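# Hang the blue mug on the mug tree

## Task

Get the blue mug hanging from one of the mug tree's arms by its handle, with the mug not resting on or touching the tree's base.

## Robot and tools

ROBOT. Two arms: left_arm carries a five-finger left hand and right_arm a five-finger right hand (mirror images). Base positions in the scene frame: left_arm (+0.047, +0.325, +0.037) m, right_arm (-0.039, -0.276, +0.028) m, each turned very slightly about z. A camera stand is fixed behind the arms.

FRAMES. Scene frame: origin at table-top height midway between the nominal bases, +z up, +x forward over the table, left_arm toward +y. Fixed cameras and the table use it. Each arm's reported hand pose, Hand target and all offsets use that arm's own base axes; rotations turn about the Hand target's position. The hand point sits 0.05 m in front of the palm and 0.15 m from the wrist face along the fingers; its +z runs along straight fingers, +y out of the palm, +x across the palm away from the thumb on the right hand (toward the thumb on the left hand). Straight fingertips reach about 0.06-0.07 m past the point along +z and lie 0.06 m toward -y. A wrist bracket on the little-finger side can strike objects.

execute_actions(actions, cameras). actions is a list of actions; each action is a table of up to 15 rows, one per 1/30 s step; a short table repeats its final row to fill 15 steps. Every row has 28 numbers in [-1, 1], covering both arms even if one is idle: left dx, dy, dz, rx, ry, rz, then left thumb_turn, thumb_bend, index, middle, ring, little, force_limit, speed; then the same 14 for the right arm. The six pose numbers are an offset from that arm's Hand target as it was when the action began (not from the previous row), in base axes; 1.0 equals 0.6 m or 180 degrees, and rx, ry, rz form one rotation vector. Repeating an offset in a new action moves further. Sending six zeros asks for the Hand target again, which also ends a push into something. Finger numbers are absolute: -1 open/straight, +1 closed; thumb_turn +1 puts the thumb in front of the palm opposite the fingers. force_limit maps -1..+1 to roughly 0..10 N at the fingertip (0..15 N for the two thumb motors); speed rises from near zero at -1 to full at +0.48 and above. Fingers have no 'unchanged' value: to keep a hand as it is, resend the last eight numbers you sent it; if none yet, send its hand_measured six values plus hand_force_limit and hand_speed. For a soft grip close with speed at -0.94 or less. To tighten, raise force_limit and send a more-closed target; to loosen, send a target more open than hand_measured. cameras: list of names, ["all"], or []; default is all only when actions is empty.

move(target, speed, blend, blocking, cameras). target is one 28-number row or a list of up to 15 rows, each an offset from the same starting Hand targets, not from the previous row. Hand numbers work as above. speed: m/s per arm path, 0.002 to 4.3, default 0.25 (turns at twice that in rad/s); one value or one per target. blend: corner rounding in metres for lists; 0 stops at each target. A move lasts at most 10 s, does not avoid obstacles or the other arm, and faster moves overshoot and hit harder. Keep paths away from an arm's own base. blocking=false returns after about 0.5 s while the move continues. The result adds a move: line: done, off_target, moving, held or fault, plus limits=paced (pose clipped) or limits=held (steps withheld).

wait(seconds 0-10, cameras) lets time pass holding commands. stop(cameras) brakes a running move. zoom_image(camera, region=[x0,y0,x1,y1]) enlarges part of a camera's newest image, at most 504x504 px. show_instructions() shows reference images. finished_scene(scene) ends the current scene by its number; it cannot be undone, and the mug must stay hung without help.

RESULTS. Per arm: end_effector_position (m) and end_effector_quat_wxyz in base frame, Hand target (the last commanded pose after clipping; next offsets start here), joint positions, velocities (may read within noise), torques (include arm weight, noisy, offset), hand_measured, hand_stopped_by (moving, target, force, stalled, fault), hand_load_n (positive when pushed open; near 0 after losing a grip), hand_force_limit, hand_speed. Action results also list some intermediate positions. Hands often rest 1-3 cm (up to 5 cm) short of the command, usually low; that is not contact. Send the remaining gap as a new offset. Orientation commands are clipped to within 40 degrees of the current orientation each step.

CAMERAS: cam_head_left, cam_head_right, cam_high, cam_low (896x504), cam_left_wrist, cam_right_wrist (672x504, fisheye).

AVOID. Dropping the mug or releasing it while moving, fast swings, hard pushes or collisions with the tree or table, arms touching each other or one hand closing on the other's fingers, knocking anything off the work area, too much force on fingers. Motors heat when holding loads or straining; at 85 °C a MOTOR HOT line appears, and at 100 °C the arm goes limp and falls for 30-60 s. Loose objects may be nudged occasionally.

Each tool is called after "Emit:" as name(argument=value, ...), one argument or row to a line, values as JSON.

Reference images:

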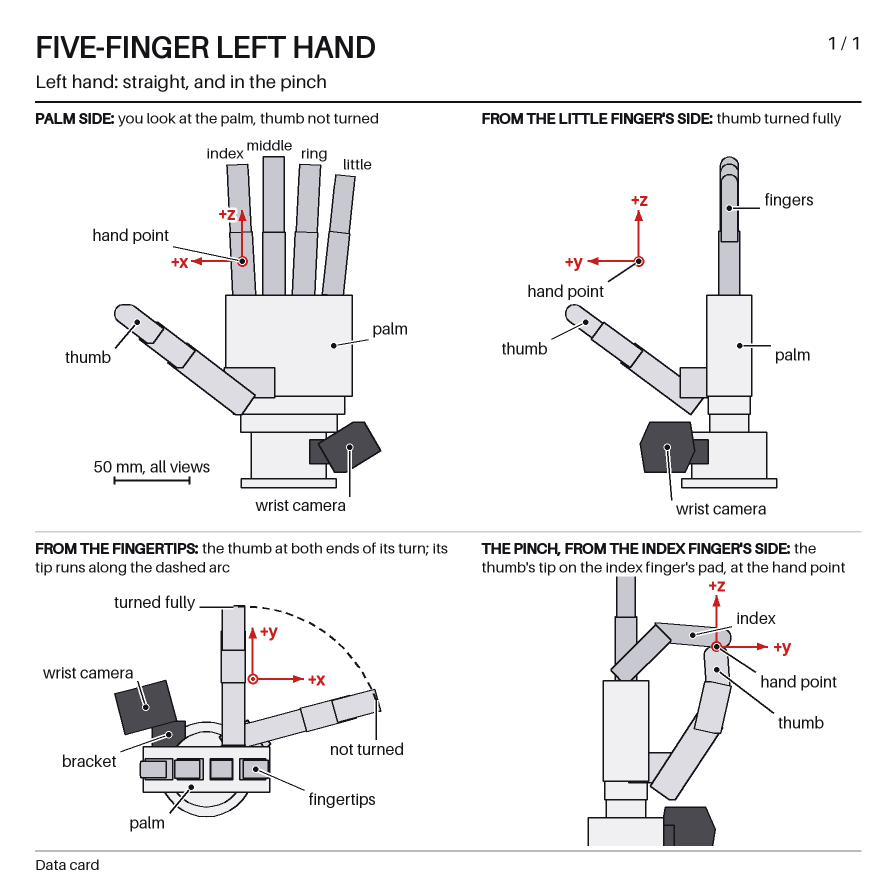

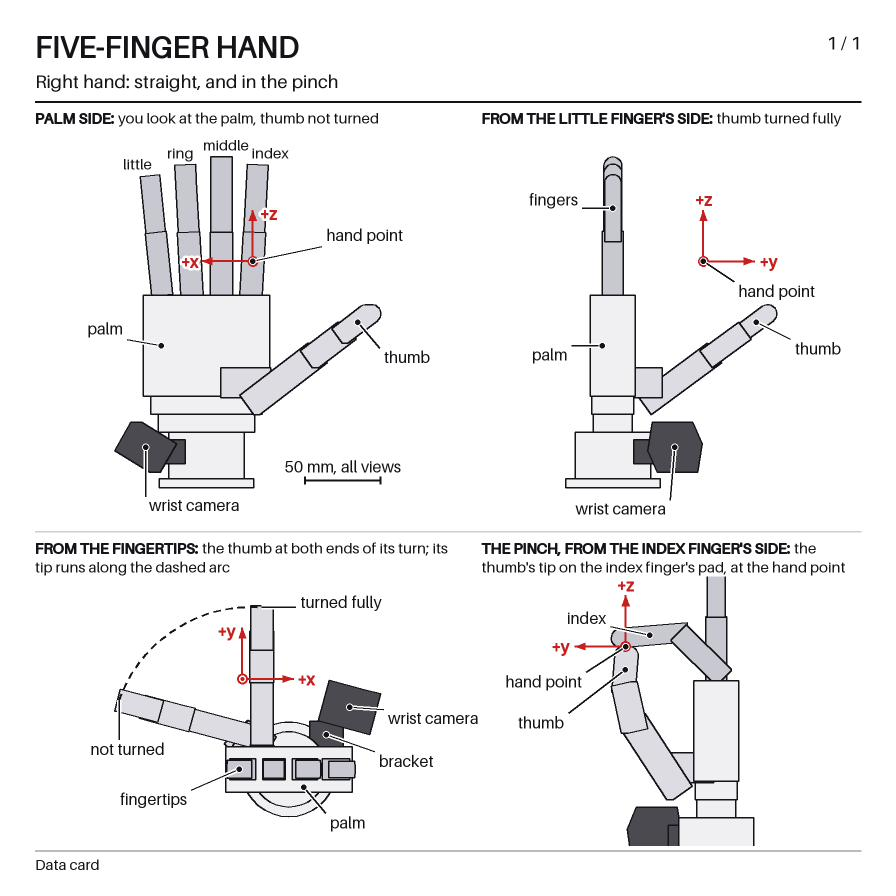

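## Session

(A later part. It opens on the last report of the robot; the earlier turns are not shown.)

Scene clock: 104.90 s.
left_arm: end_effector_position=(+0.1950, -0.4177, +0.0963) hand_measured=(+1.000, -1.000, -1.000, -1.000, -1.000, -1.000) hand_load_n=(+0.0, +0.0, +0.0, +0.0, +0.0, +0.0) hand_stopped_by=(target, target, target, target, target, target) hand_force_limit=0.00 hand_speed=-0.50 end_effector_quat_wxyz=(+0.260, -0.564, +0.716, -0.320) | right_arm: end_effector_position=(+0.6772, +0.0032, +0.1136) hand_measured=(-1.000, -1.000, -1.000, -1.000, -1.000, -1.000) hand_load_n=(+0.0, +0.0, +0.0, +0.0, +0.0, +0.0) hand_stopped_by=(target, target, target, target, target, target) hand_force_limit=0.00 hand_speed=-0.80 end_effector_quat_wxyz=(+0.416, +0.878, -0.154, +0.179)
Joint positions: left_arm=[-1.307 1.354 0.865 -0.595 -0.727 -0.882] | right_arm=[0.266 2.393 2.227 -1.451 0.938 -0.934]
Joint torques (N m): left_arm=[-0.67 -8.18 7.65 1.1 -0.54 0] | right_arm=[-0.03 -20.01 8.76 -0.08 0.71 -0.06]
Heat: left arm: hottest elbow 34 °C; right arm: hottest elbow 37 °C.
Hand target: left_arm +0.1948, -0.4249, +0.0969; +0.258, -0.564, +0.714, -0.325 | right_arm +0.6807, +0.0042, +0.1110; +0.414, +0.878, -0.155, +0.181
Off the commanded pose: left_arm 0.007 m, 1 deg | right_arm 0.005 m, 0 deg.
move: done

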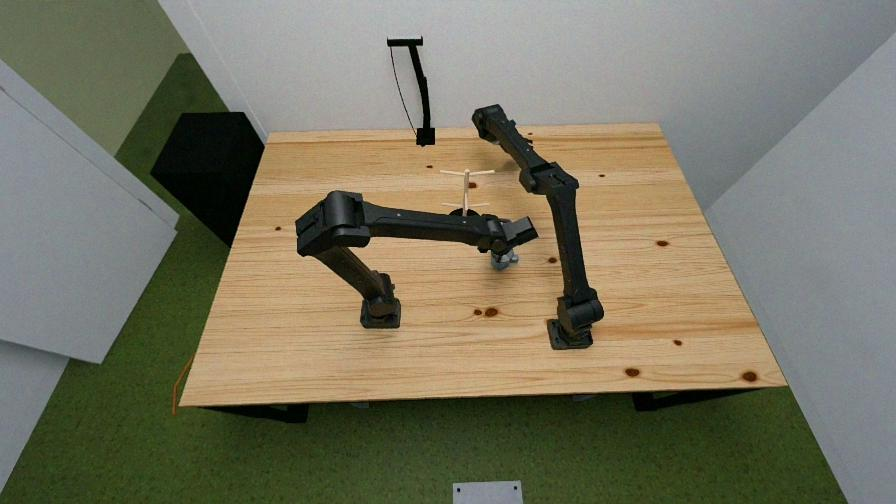

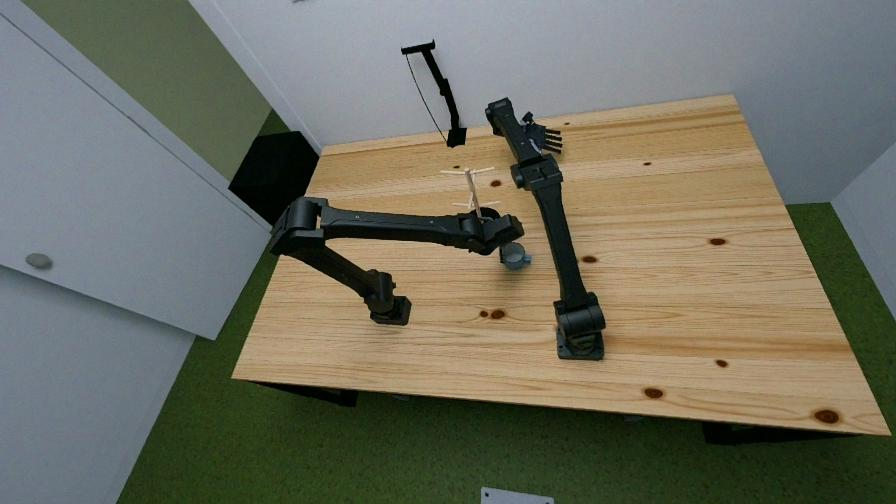

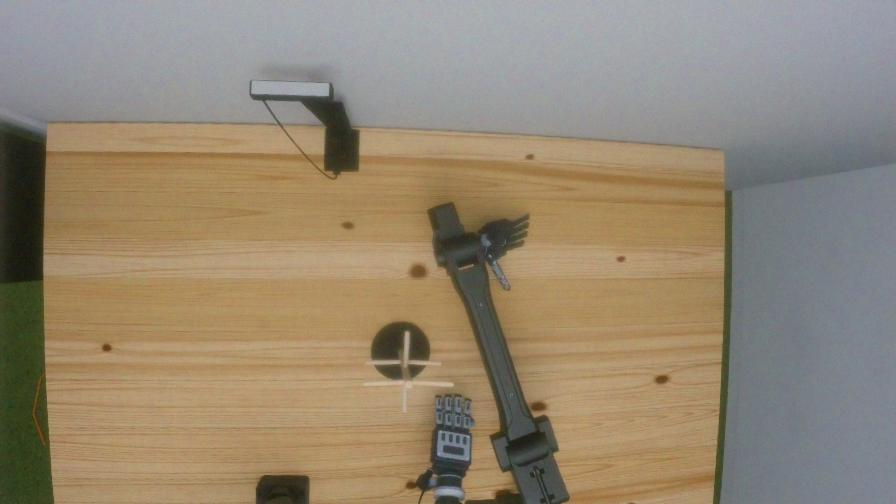

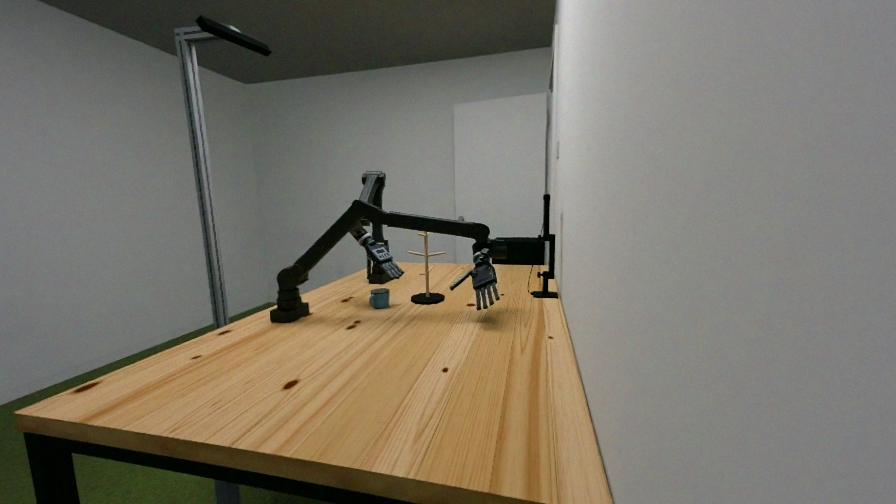

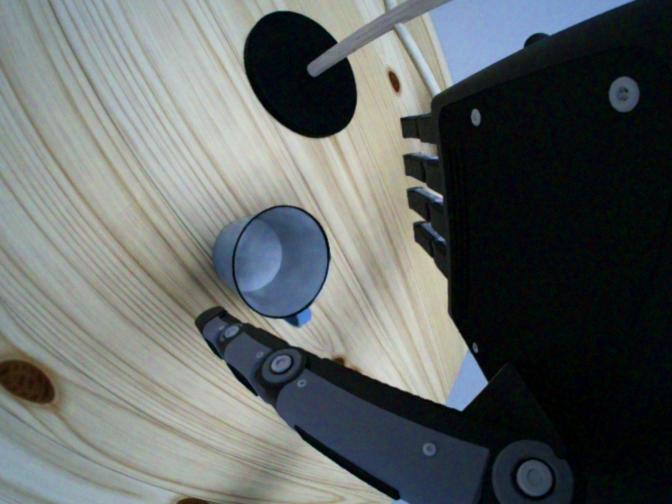

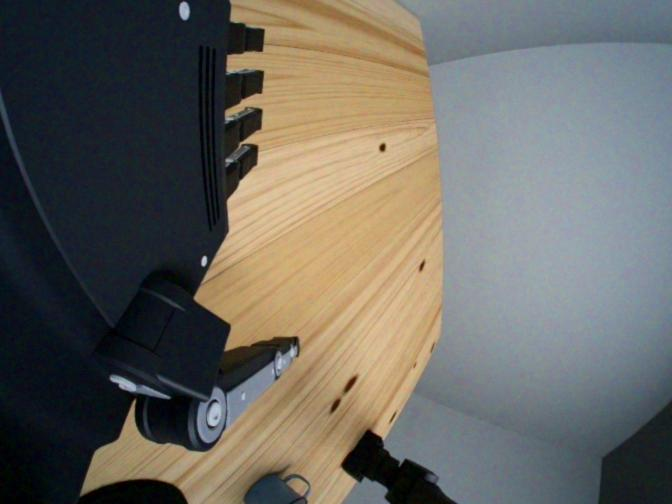

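Emit:
move(
  target=[0.013, -0.020, -0.075, 0, 0, 0, 1, -1, -1, -1, -1, -1, 0.0, -0.5, 0, 0, 0, 0, 0, 0, -1, -1, -1, -1, -1, -1, 0.0, -0.8],
  speed=0.15,
  cameras=["all"],
)

Emit:
zoom_image(
  camera="cam_left_wrist",
  region=[150, 180, 450, 400],
)

Emit:
zoom_image(
  camera="cam_head_left",
  region=[475, 230, 535, 280],
)

Emit:
zoom_image(
  camera="cam_head_right",
  region=[485, 230, 545, 280],
)

Emit:
zoom_image(
  camera="cam_low",
  region=[350, 240, 430, 320],
)

Emit:
zoom_image(
  camera="cam_high",
  region=[380, 340, 540, 504],
)

Scene clock: 115.40 s.
left_arm: end_effector_position=(+0.1992, -0.4341, +0.0550) hand_measured=(+1.000, -1.000, -1.000, -1.000, -1.000, -1.000) hand_load_n=(+0.0, +0.0, +0.5, +0.0, +0.0, +0.0) hand_stopped_by=(target, target, target, target, target, target) hand_force_limit=0.00 hand_speed=-0.50 end_effector_quat_wxyz=(+0.257, -0.564, +0.714, -0.326) | right_arm: end_effector_position=(+0.6772, +0.0032, +0.1136) hand_measured=(-1.000, -1.000, -1.000, -1.000, -1.000, -1.000) hand_load_n=(+0.0, +0.0, +0.0, +0.5, +0.0, +0.0) hand_stopped_by=(target, target, target, target, target, target) hand_force_limit=0.00 hand_speed=-0.80 end_effector_quat_wxyz=(+0.416, +0.878, -0.154, +0.179)
Joint positions: left_arm=[-1.307 1.457 0.837 -0.449 -0.726 -0.88] | right_arm=[0.266 2.393 2.227 -1.451 0.938 -0.934]
Joint torques (N m): left_arm=[-0.03 -8.82 6.89 1.26 -0.39 0.1] | right_arm=[0.67 -20.42 8.8 -0.12 0.69 -0.06]
Heat: left arm: hottest elbow 33 °C; right arm: hottest elbow 37 °C.
Hand target: left_arm +0.2026, -0.4370, +0.0519; +0.258, -0.564, +0.714, -0.325 | right_arm +0.6807, +0.0042, +0.1110; +0.414, +0.878, -0.155, +0.181
Off the commanded pose: left_arm 0.005 m, 0 deg | right_arm 0.005 m, 0 deg.
move: done

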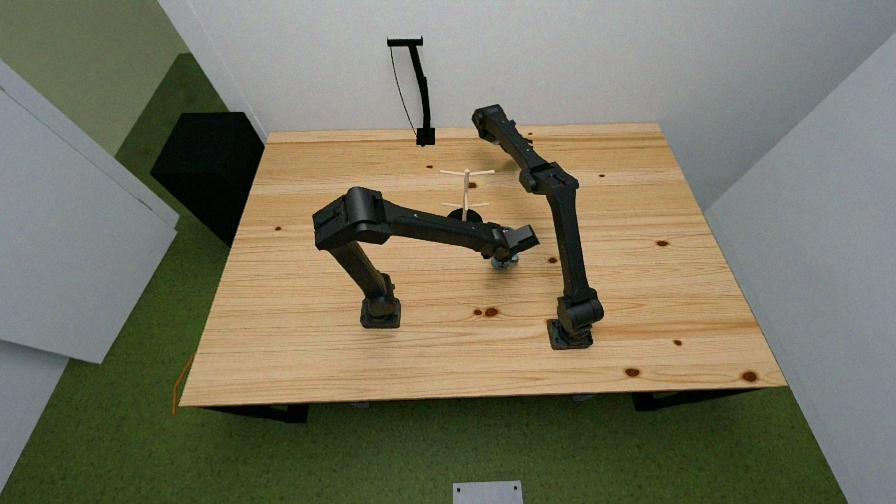

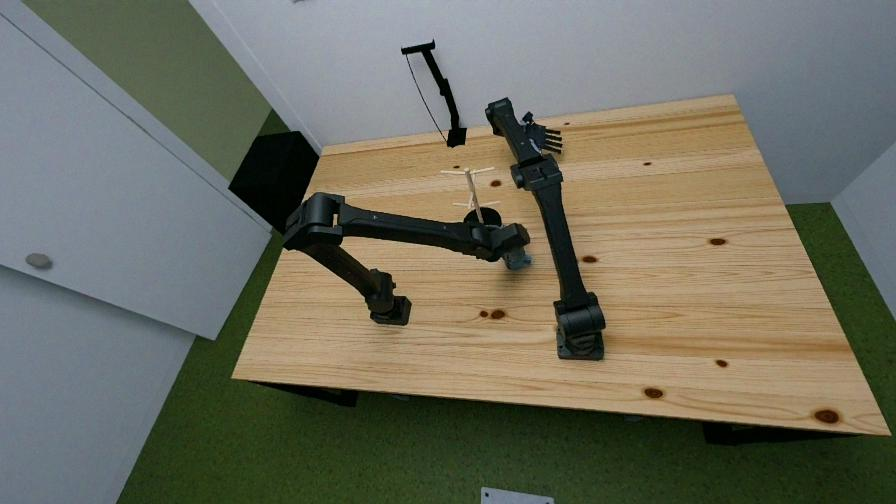

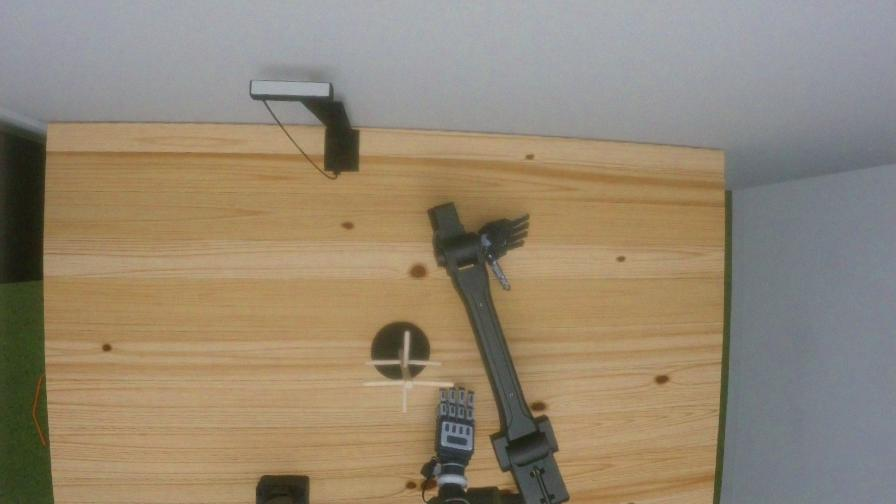

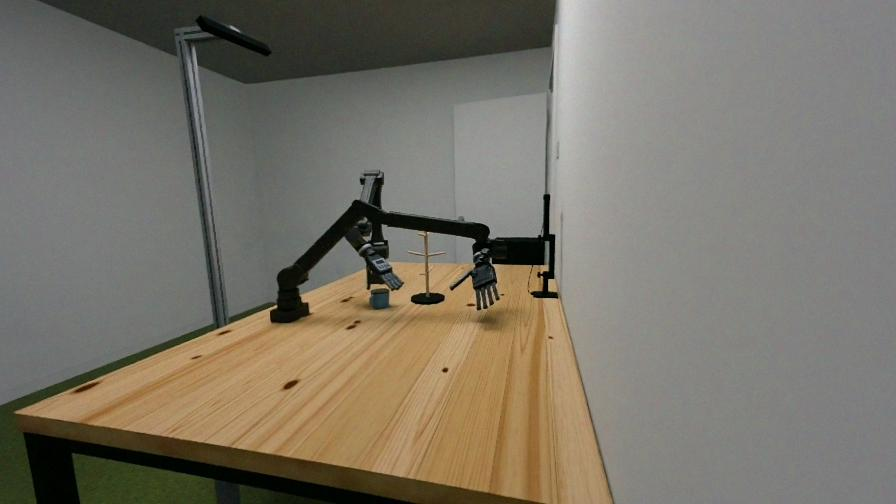

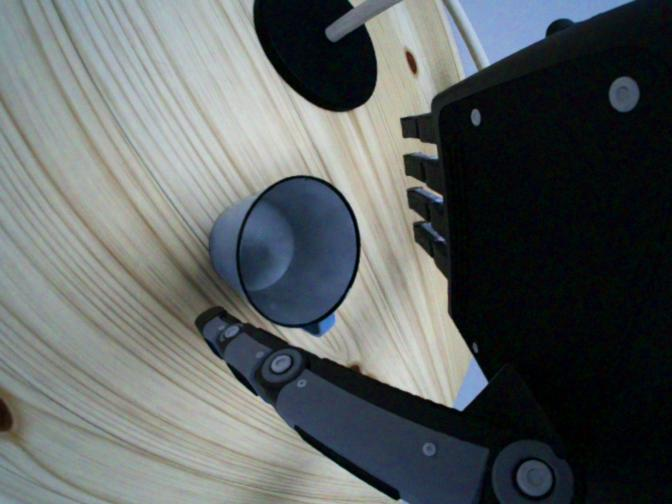

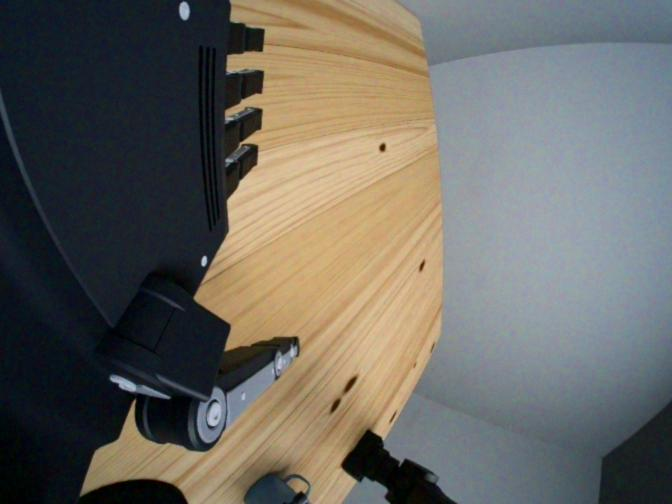

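Scaled by 1.680 from the camera's 672x504 image, which has a finer 960x720 frame.

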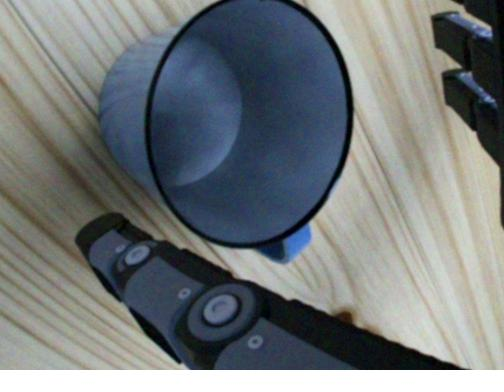

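Scaled by 8.400 from the camera's 896x504 image, which has a finer 1280x720 frame.

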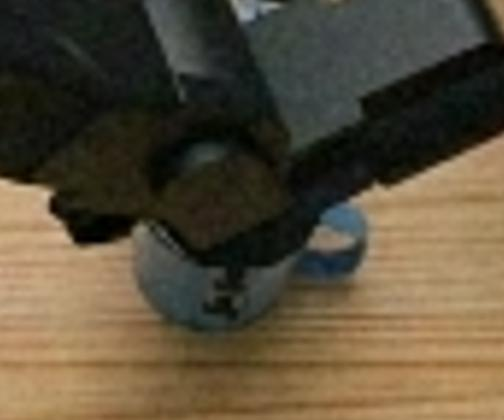

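Scaled by 8.400 from the camera's 896x504 image, which has a finer 1280x720 frame.

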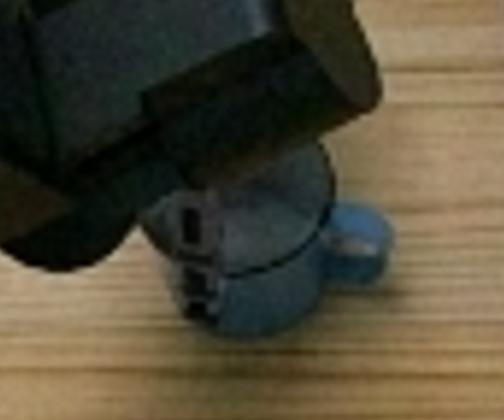

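Scaled by 6.300 from the camera's 896x504 image, which has a finer 1280x720 frame.

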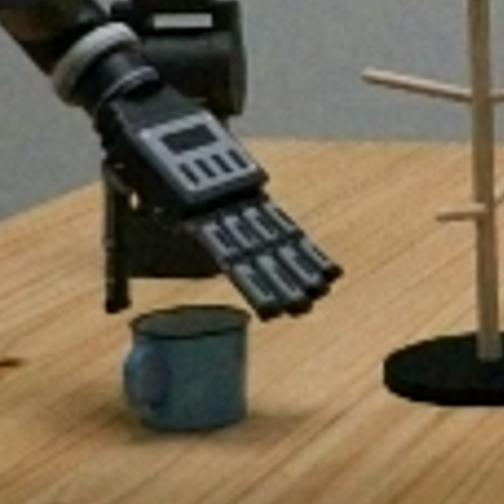

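Scaled by 3.073 from the camera's 896x504 image, which has a finer 1280x720 frame.

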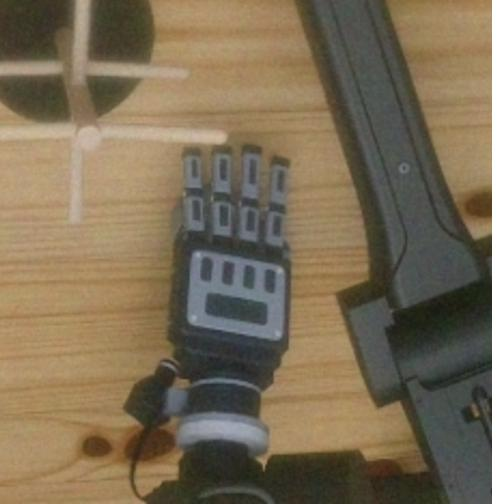

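Emit:
move(
  target=[0.0068, 0.0062, -0.073, 0, 0, 0, 1, -1, -1, -1, -1, -1, 0.0, -0.5, 0, 0, 0, 0, 0, 0, -1, -1, -1, -1, -1, -1, 0.0, -0.8],
  speed=0.08,
  cameras=["all"],
)

Emit:
zoom_image(
  camera="cam_left_wrist",
  region=[150, 180, 450, 400],
)

Emit:
zoom_image(
  camera="cam_head_left",
  region=[475, 230, 535, 280],
)

Emit:
zoom_image(
  camera="cam_head_right",
  region=[485, 230, 545, 280],
)

Emit:
zoom_image(
  camera="cam_low",
  region=[350, 240, 430, 320],
)

Scene clock: 127.07 s.
left_arm: end_effector_position=(+0.2021, -0.4334, +0.0141) hand_measured=(+1.000, -1.000, -1.000, -1.000, -1.000, -1.000) hand_load_n=(+0.0, +0.0, +0.0, +0.0, +0.0, +0.0) hand_stopped_by=(target, target, target, target, target, target) hand_force_limit=0.00 hand_speed=-0.50 end_effector_quat_wxyz=(+0.256, -0.564, +0.713, -0.329) | right_arm: end_effector_position=(+0.6772, +0.0032, +0.1136) hand_measured=(-1.000, -1.000, -1.000, -1.000, -1.000, -1.000) hand_load_n=(+0.0, +0.0, +0.0, +0.0, +0.5, +0.0) hand_stopped_by=(target, target, target, target, target, target) hand_force_limit=0.00 hand_speed=-0.80 end_effector_quat_wxyz=(+0.416, +0.878, -0.154, +0.179)
Joint positions: left_arm=[-1.299 1.534 0.783 -0.302 -0.72 -0.867] | right_arm=[0.266 2.393 2.227 -1.451 0.938 -0.934]
Joint torques (N m): left_arm=[0.32 -8.94 6.06 1.28 -0.37 0.11] | right_arm=[0.5 -19.78 8.79 -0.01 0.67 -0.06]
Heat: left arm: hottest elbow 33 °C; right arm: hottest elbow 37 °C.
Hand target: left_arm +0.2067, -0.4333, +0.0082; +0.258, -0.564, +0.714, -0.325 | right_arm +0.6807, +0.0042, +0.1110; +0.414, +0.878, -0.155, +0.181
Off the commanded pose: left_arm 0.007 m, 0 deg | right_arm 0.005 m, 0 deg.
move: done

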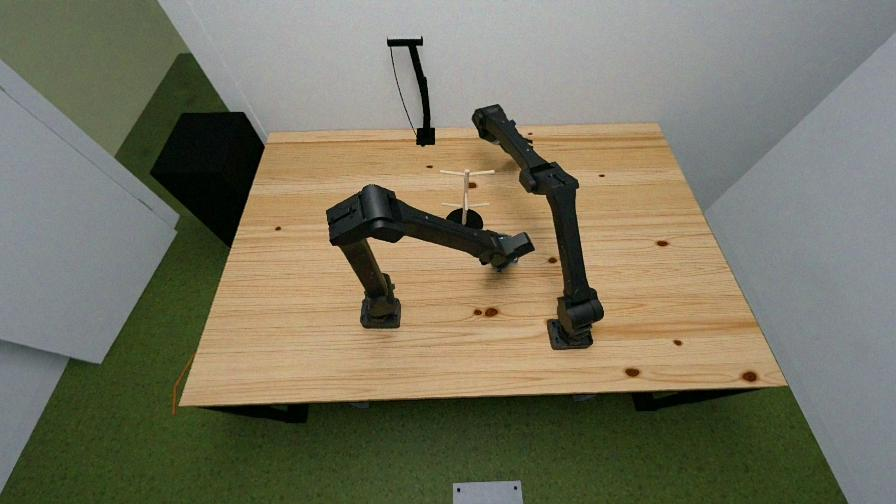

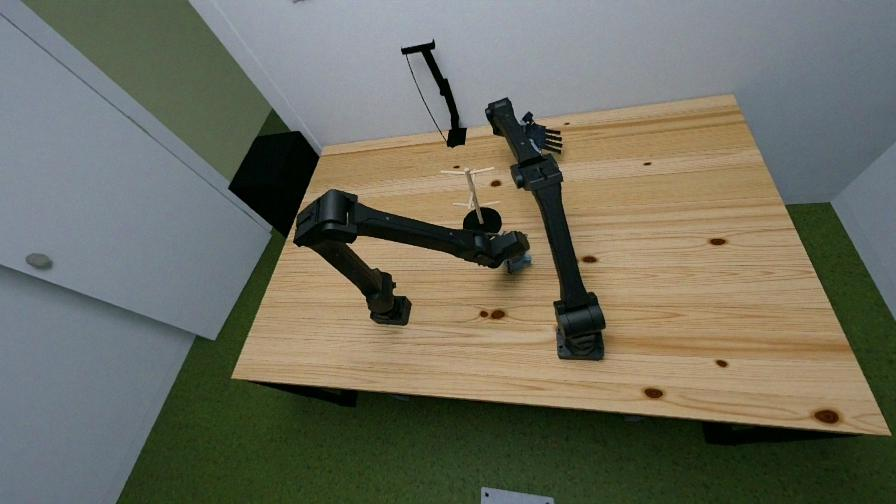

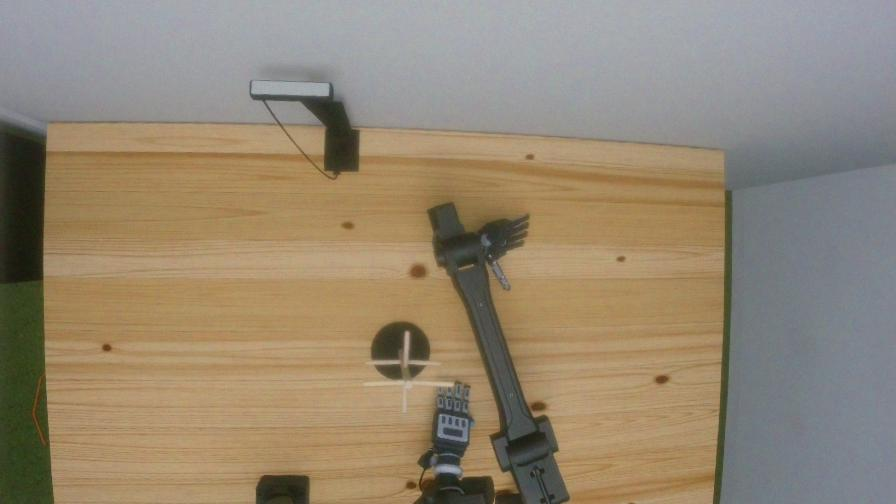

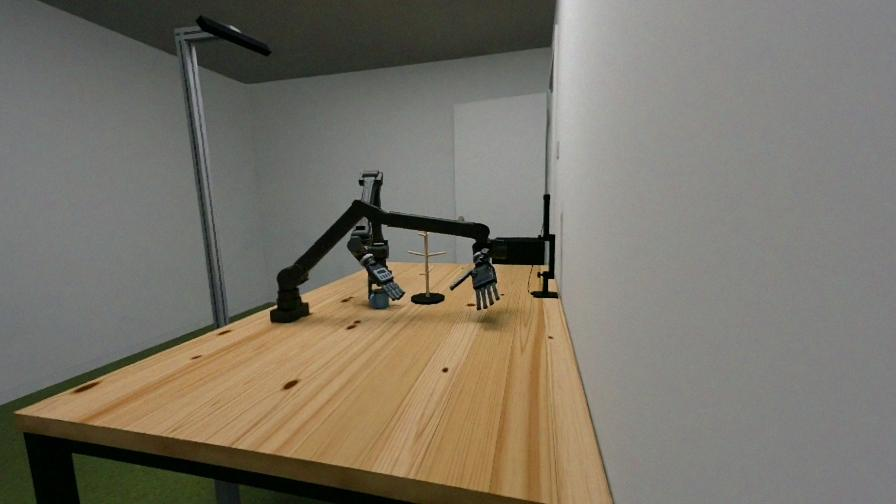

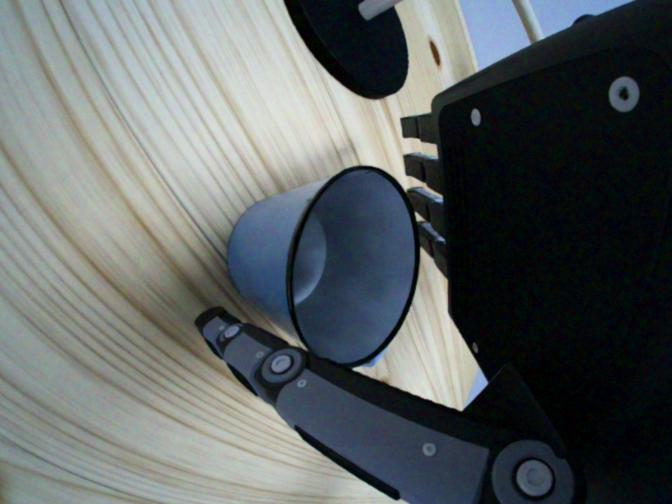

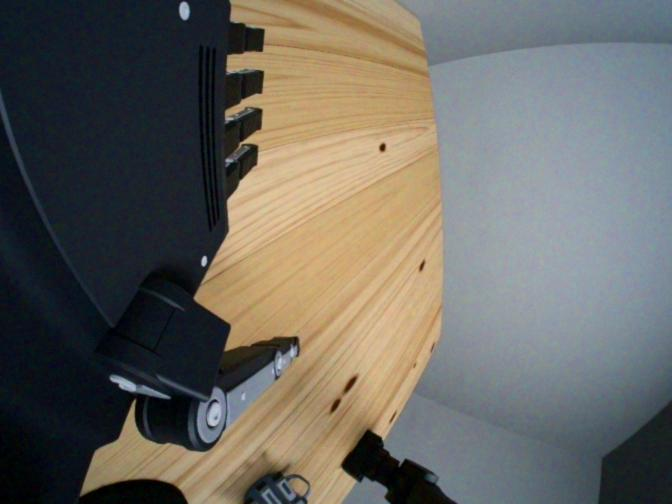

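Scaled by 1.680 from the camera's 672x504 image, which has a finer 960x720 frame.

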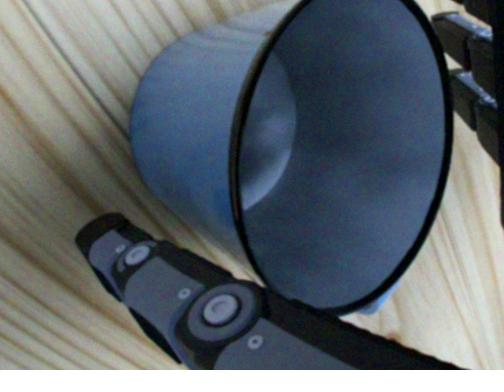

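Scaled by 8.400 from the camera's 896x504 image, which has a finer 1280x720 frame.

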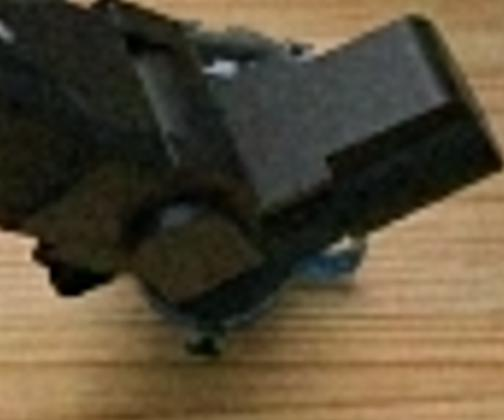

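Scaled by 8.400 from the camera's 896x504 image, which has a finer 1280x720 frame.

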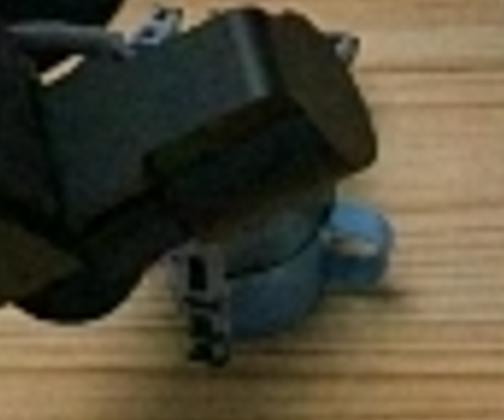

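Scaled by 6.300 from the camera's 896x504 image, which has a finer 1280x720 frame.

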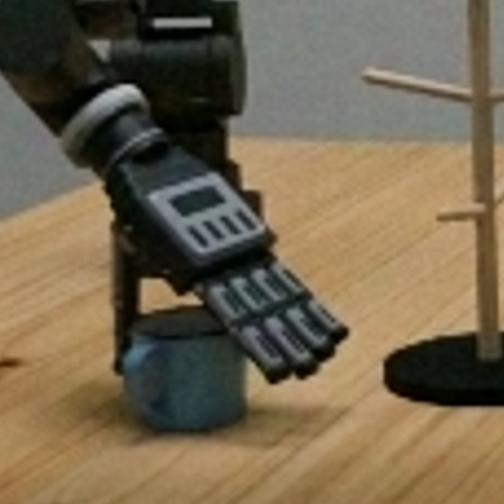

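Emit:
move(
  target=[0, 0, 0, 0, 0, 0, 1, -0.9, -0.5, -0.5, -1, -1, -0.4, -0.7, 0, 0, 0, 0, 0, 0, -1, -1, -1, -1, -1, -1, 0.0, -0.8],
  cameras=["cam_low", "cam_left_wrist", "cam_high", "cam_head_right"],
)

Emit:
zoom_image(
  camera="cam_left_wrist",
  region=[150, 180, 450, 400],
)

Emit:
zoom_image(
  camera="cam_low",
  region=[350, 240, 430, 320],
)

Emit:
zoom_image(
  camera="cam_high",
  region=[380, 340, 540, 504],
)

Scene clock: 129.80 s.
left_arm: end_effector_position=(+0.2025, -0.4335, +0.0142) hand_measured=(+1.000, -0.900, -0.500, -0.500, -1.000, -1.000) hand_load_n=(+0.0, +0.0, +0.0, +0.0, +0.0, +0.0) hand_stopped_by=(target, target, target, target, target, target) hand_force_limit=-0.40 hand_speed=-0.70 end_effector_quat_wxyz=(+0.255, -0.564, +0.713, -0.329) | right_arm: end_effector_position=(+0.6772, +0.0032, +0.1136) hand_measured=(-1.000, -1.000, -1.000, -1.000, -1.000, -1.000) hand_load_n=(+0.0, +0.0, +0.0, +0.0, +0.0, +0.0) hand_stopped_by=(target, target, target, target, target, target) hand_force_limit=0.00 hand_speed=-0.80 end_effector_quat_wxyz=(+0.416, +0.878, -0.154, +0.179)
Joint positions: left_arm=[-1.298 1.534 0.783 -0.3 -0.72 -0.866] | right_arm=[0.266 2.393 2.227 -1.451 0.938 -0.934]
Joint torques (N m): left_arm=[0.15 -8.82 6.01 1.24 -0.39 0.11] | right_arm=[0.32 -19.66 8.81 -0.1 0.69 -0.04]
Heat: left arm: hottest elbow 33 °C; right arm: hottest elbow 37 °C.
Hand target: left_arm +0.2068, -0.4332, +0.0081; +0.258, -0.564, +0.714, -0.325 | right_arm +0.6807, +0.0042, +0.1110; +0.414, +0.878, -0.155, +0.181
Off the commanded pose: left_arm 0.007 m, 0 deg | right_arm 0.005 m, 0 deg.
move: done
Images, in order (width x height): cam_head_right 896x504, cam_high 896x504, cam_low 896x504, cam_left_wrist 672x504.

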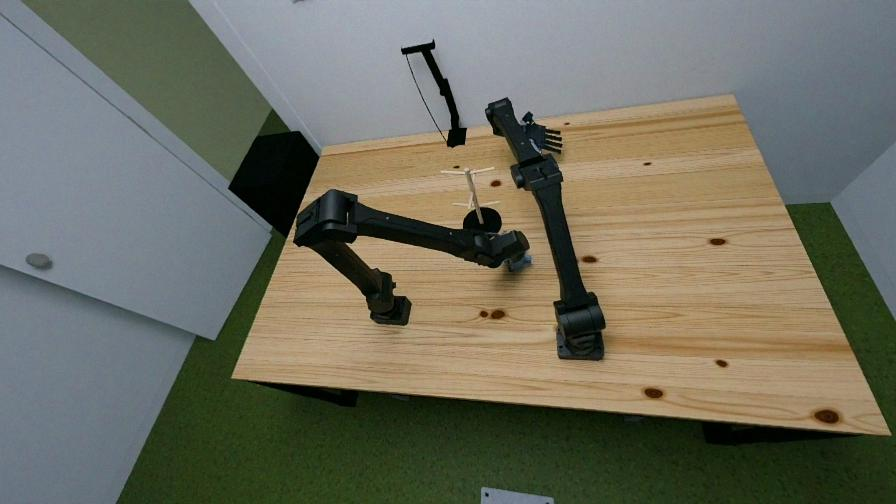

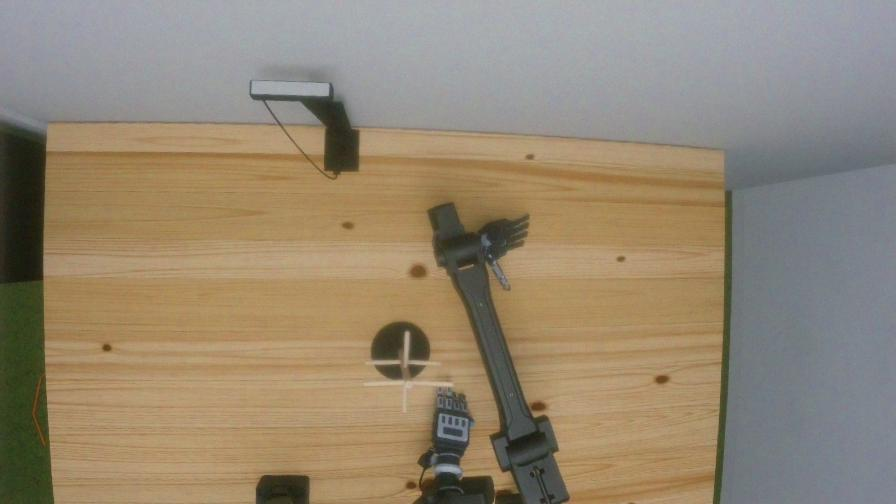

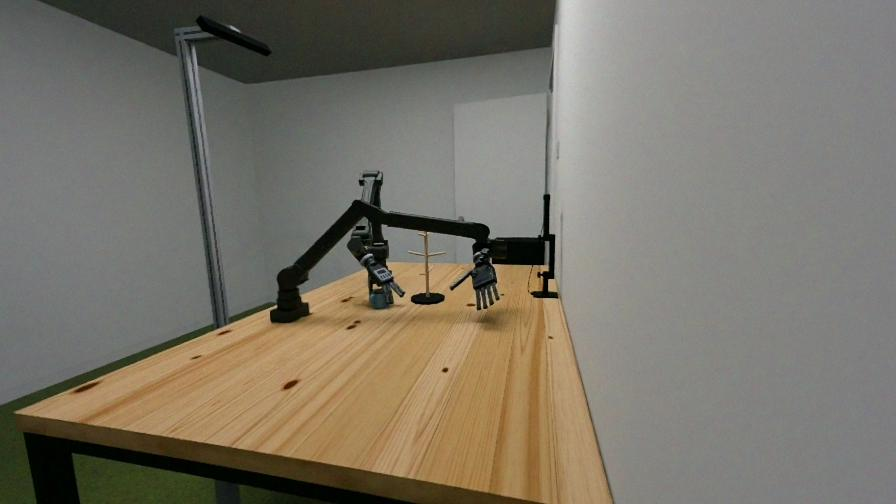

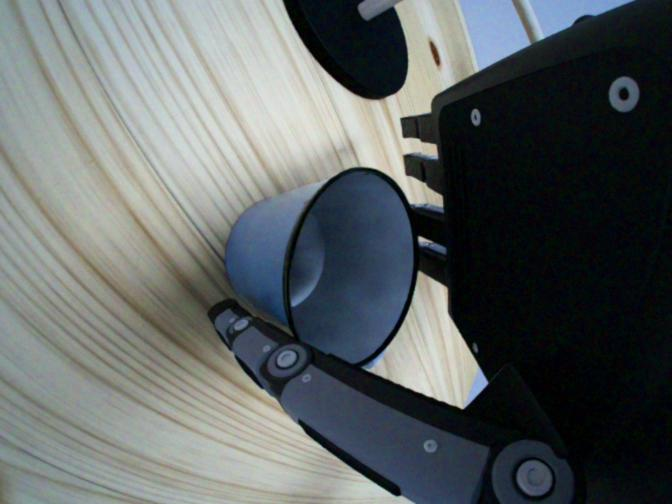

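Scaled by 1.680 from the camera's 672x504 image, which has a finer 960x720 frame.

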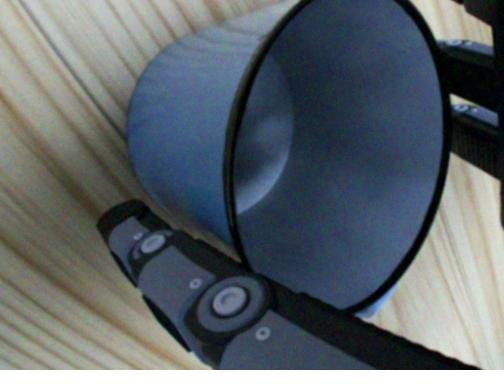

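Scaled by 6.300 from the camera's 896x504 image, which has a finer 1280x720 frame.

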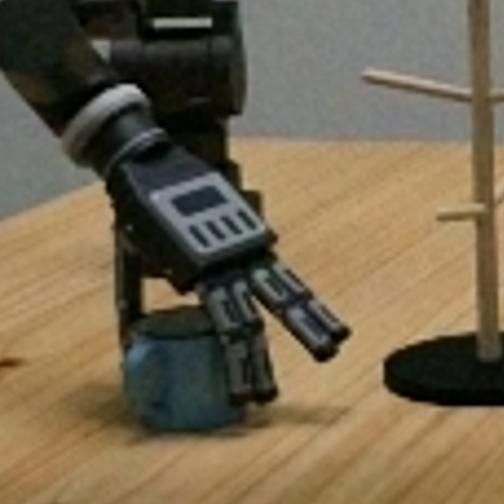

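Scaled by 3.073 from the camera's 896x504 image, which has a finer 1280x720 frame.

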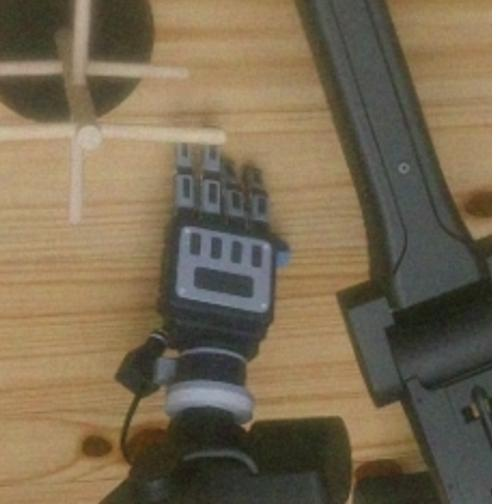

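Emit:
move(
  target=[0, 0, 0.022, 0, 0, 0, 1, -0.9, -0.5, -0.5, -1, -1, -0.4, -0.7, 0, 0, 0, 0, 0, 0, -1, -1, -1, -1, -1, -1, 0.0, -0.8],
  speed=0.05,
  cameras=["cam_low"],
)

Emit:
zoom_image(
  camera="cam_low",
  region=[350, 240, 430, 320],
)

Scene clock: 132.40 s.
left_arm: end_effector_position=(+0.2018, -0.4298, +0.0124) hand_measured=(+1.000, -0.900, -0.500, -0.500, -1.000, -1.000) hand_load_n=(+0.0, +0.0, +0.0, +0.5, +0.0, +0.0) hand_stopped_by=(target, target, target, target, target, target) hand_force_limit=-0.40 hand_speed=-0.70 end_effector_quat_wxyz=(+0.258, -0.563, +0.716, -0.322) | right_arm: end_effector_position=(+0.6772, +0.0032, +0.1136) hand_measured=(-1.000, -1.000, -1.000, -1.000, -1.000, -1.000) hand_load_n=(+0.0, +0.0, +0.0, +0.0, +0.0, +0.0) hand_stopped_by=(target, target, target, target, target, target) hand_force_limit=0.00 hand_speed=-0.80 end_effector_quat_wxyz=(+0.416, +0.878, -0.154, +0.179)
Joint positions: left_arm=[-1.297 1.534 0.783 -0.316 -0.72 -0.866] | right_arm=[0.266 2.393 2.227 -1.451 0.938 -0.934]
Joint torques (N m): left_arm=[0.26 -11.11 7.08 0.32 -0.39 0.11] | right_arm=[0.44 -19.9 8.72 -0.13 0.69 -0.09]
Heat: left arm: hottest elbow 33 °C; right arm: hottest elbow 37 °C.
Hand target: left_arm +0.2068, -0.4332, +0.0213; +0.258, -0.564, +0.714, -0.325 | right_arm +0.6807, +0.0042, +0.1110; +0.414, +0.878, -0.155, +0.181
Off the commanded pose: left_arm 0.011 m, 0 deg | right_arm 0.005 m, 0 deg.
move: off_target (left_arm)
Images, in order (width x height): cam_low 896x504.

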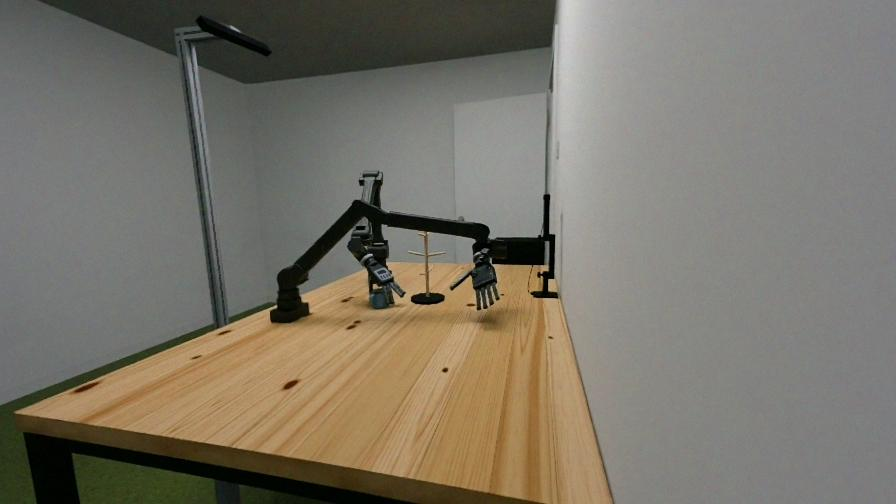

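Scaled by 6.300 from the camera's 896x504 image, which has a finer 1280x720 frame.

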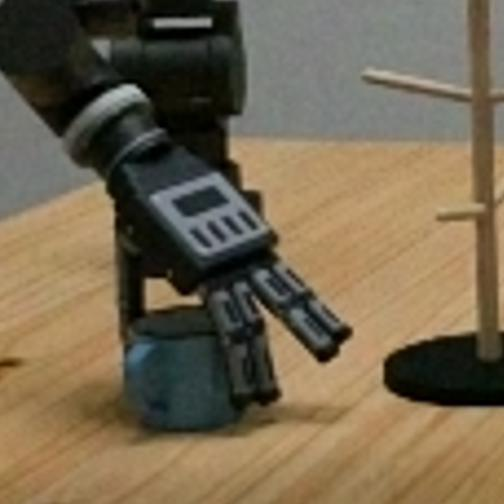

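Emit:
move(
  target=[0, 0, 0.02, 0, 0, 0, 1, -0.9, -0.5, -0.5, -1, -1, -0.4, -0.7, 0, 0, 0, 0, 0, 0, -1, -1, -1, -1, -1, -1, 0.0, -0.8],
  speed=0.05,
  cameras=["cam_low"],
)

Emit:
zoom_image(
  camera="cam_low",
  region=[350, 240, 430, 320],
)

Scene clock: 134.33 s.
left_arm: end_effector_position=(+0.1995, -0.4217, +0.0137) hand_measured=(+1.000, -0.900, -0.500, -0.500, -1.000, -1.000) hand_load_n=(+0.0, +0.0, +0.0, +0.0, +0.0, +0.0) hand_stopped_by=(target, target, target, target, target, target) hand_force_limit=-0.40 hand_speed=-0.70 end_effector_quat_wxyz=(+0.263, -0.560, +0.721, -0.310) | right_arm: end_effector_position=(+0.6772, +0.0032, +0.1136) hand_measured=(-1.000, -1.000, -1.000, -1.000, -1.000, -1.000) hand_load_n=(+0.0, +0.0, +0.0, +0.0, +0.0, +0.0) hand_stopped_by=(target, target, target, target, target, target) hand_force_limit=0.00 hand_speed=-0.80 end_effector_quat_wxyz=(+0.416, +0.878, -0.154, +0.179)
Joint positions: left_arm=[-1.297 1.521 0.783 -0.358 -0.72 -0.866] | right_arm=[0.266 2.393 2.227 -1.451 0.938 -0.934]
Joint torques (N m): left_arm=[0.15 -11.69 8.09 0.35 -0.4 0.1] | right_arm=[0.91 -20.19 8.79 -0.01 0.66 -0.06]
Heat: left arm: hottest elbow 33 °C; right arm: hottest elbow 37 °C.
Hand target: left_arm +0.2067, -0.4333, +0.0334; +0.258, -0.564, +0.714, -0.325 | right_arm +0.6807, +0.0042, +0.1110; +0.414, +0.878, -0.155, +0.181
Off the commanded pose: left_arm 0.024 m, 2 deg | right_arm 0.005 m, 0 deg.
move: off_target (left_arm)
Images, in order (width x height): cam_low 896x504.

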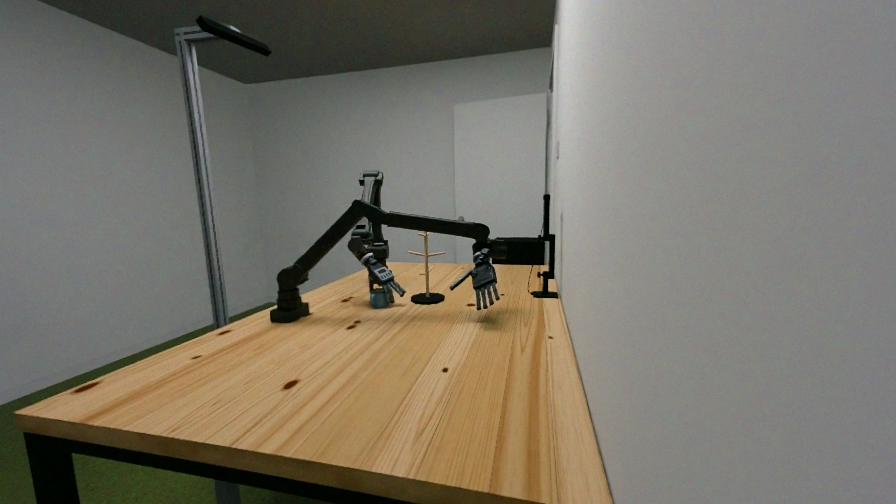

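Scaled by 6.300 from the camera's 896x504 image, which has a finer 1280x720 frame.

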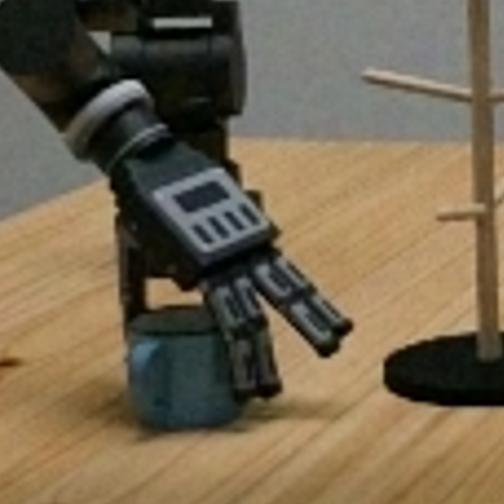

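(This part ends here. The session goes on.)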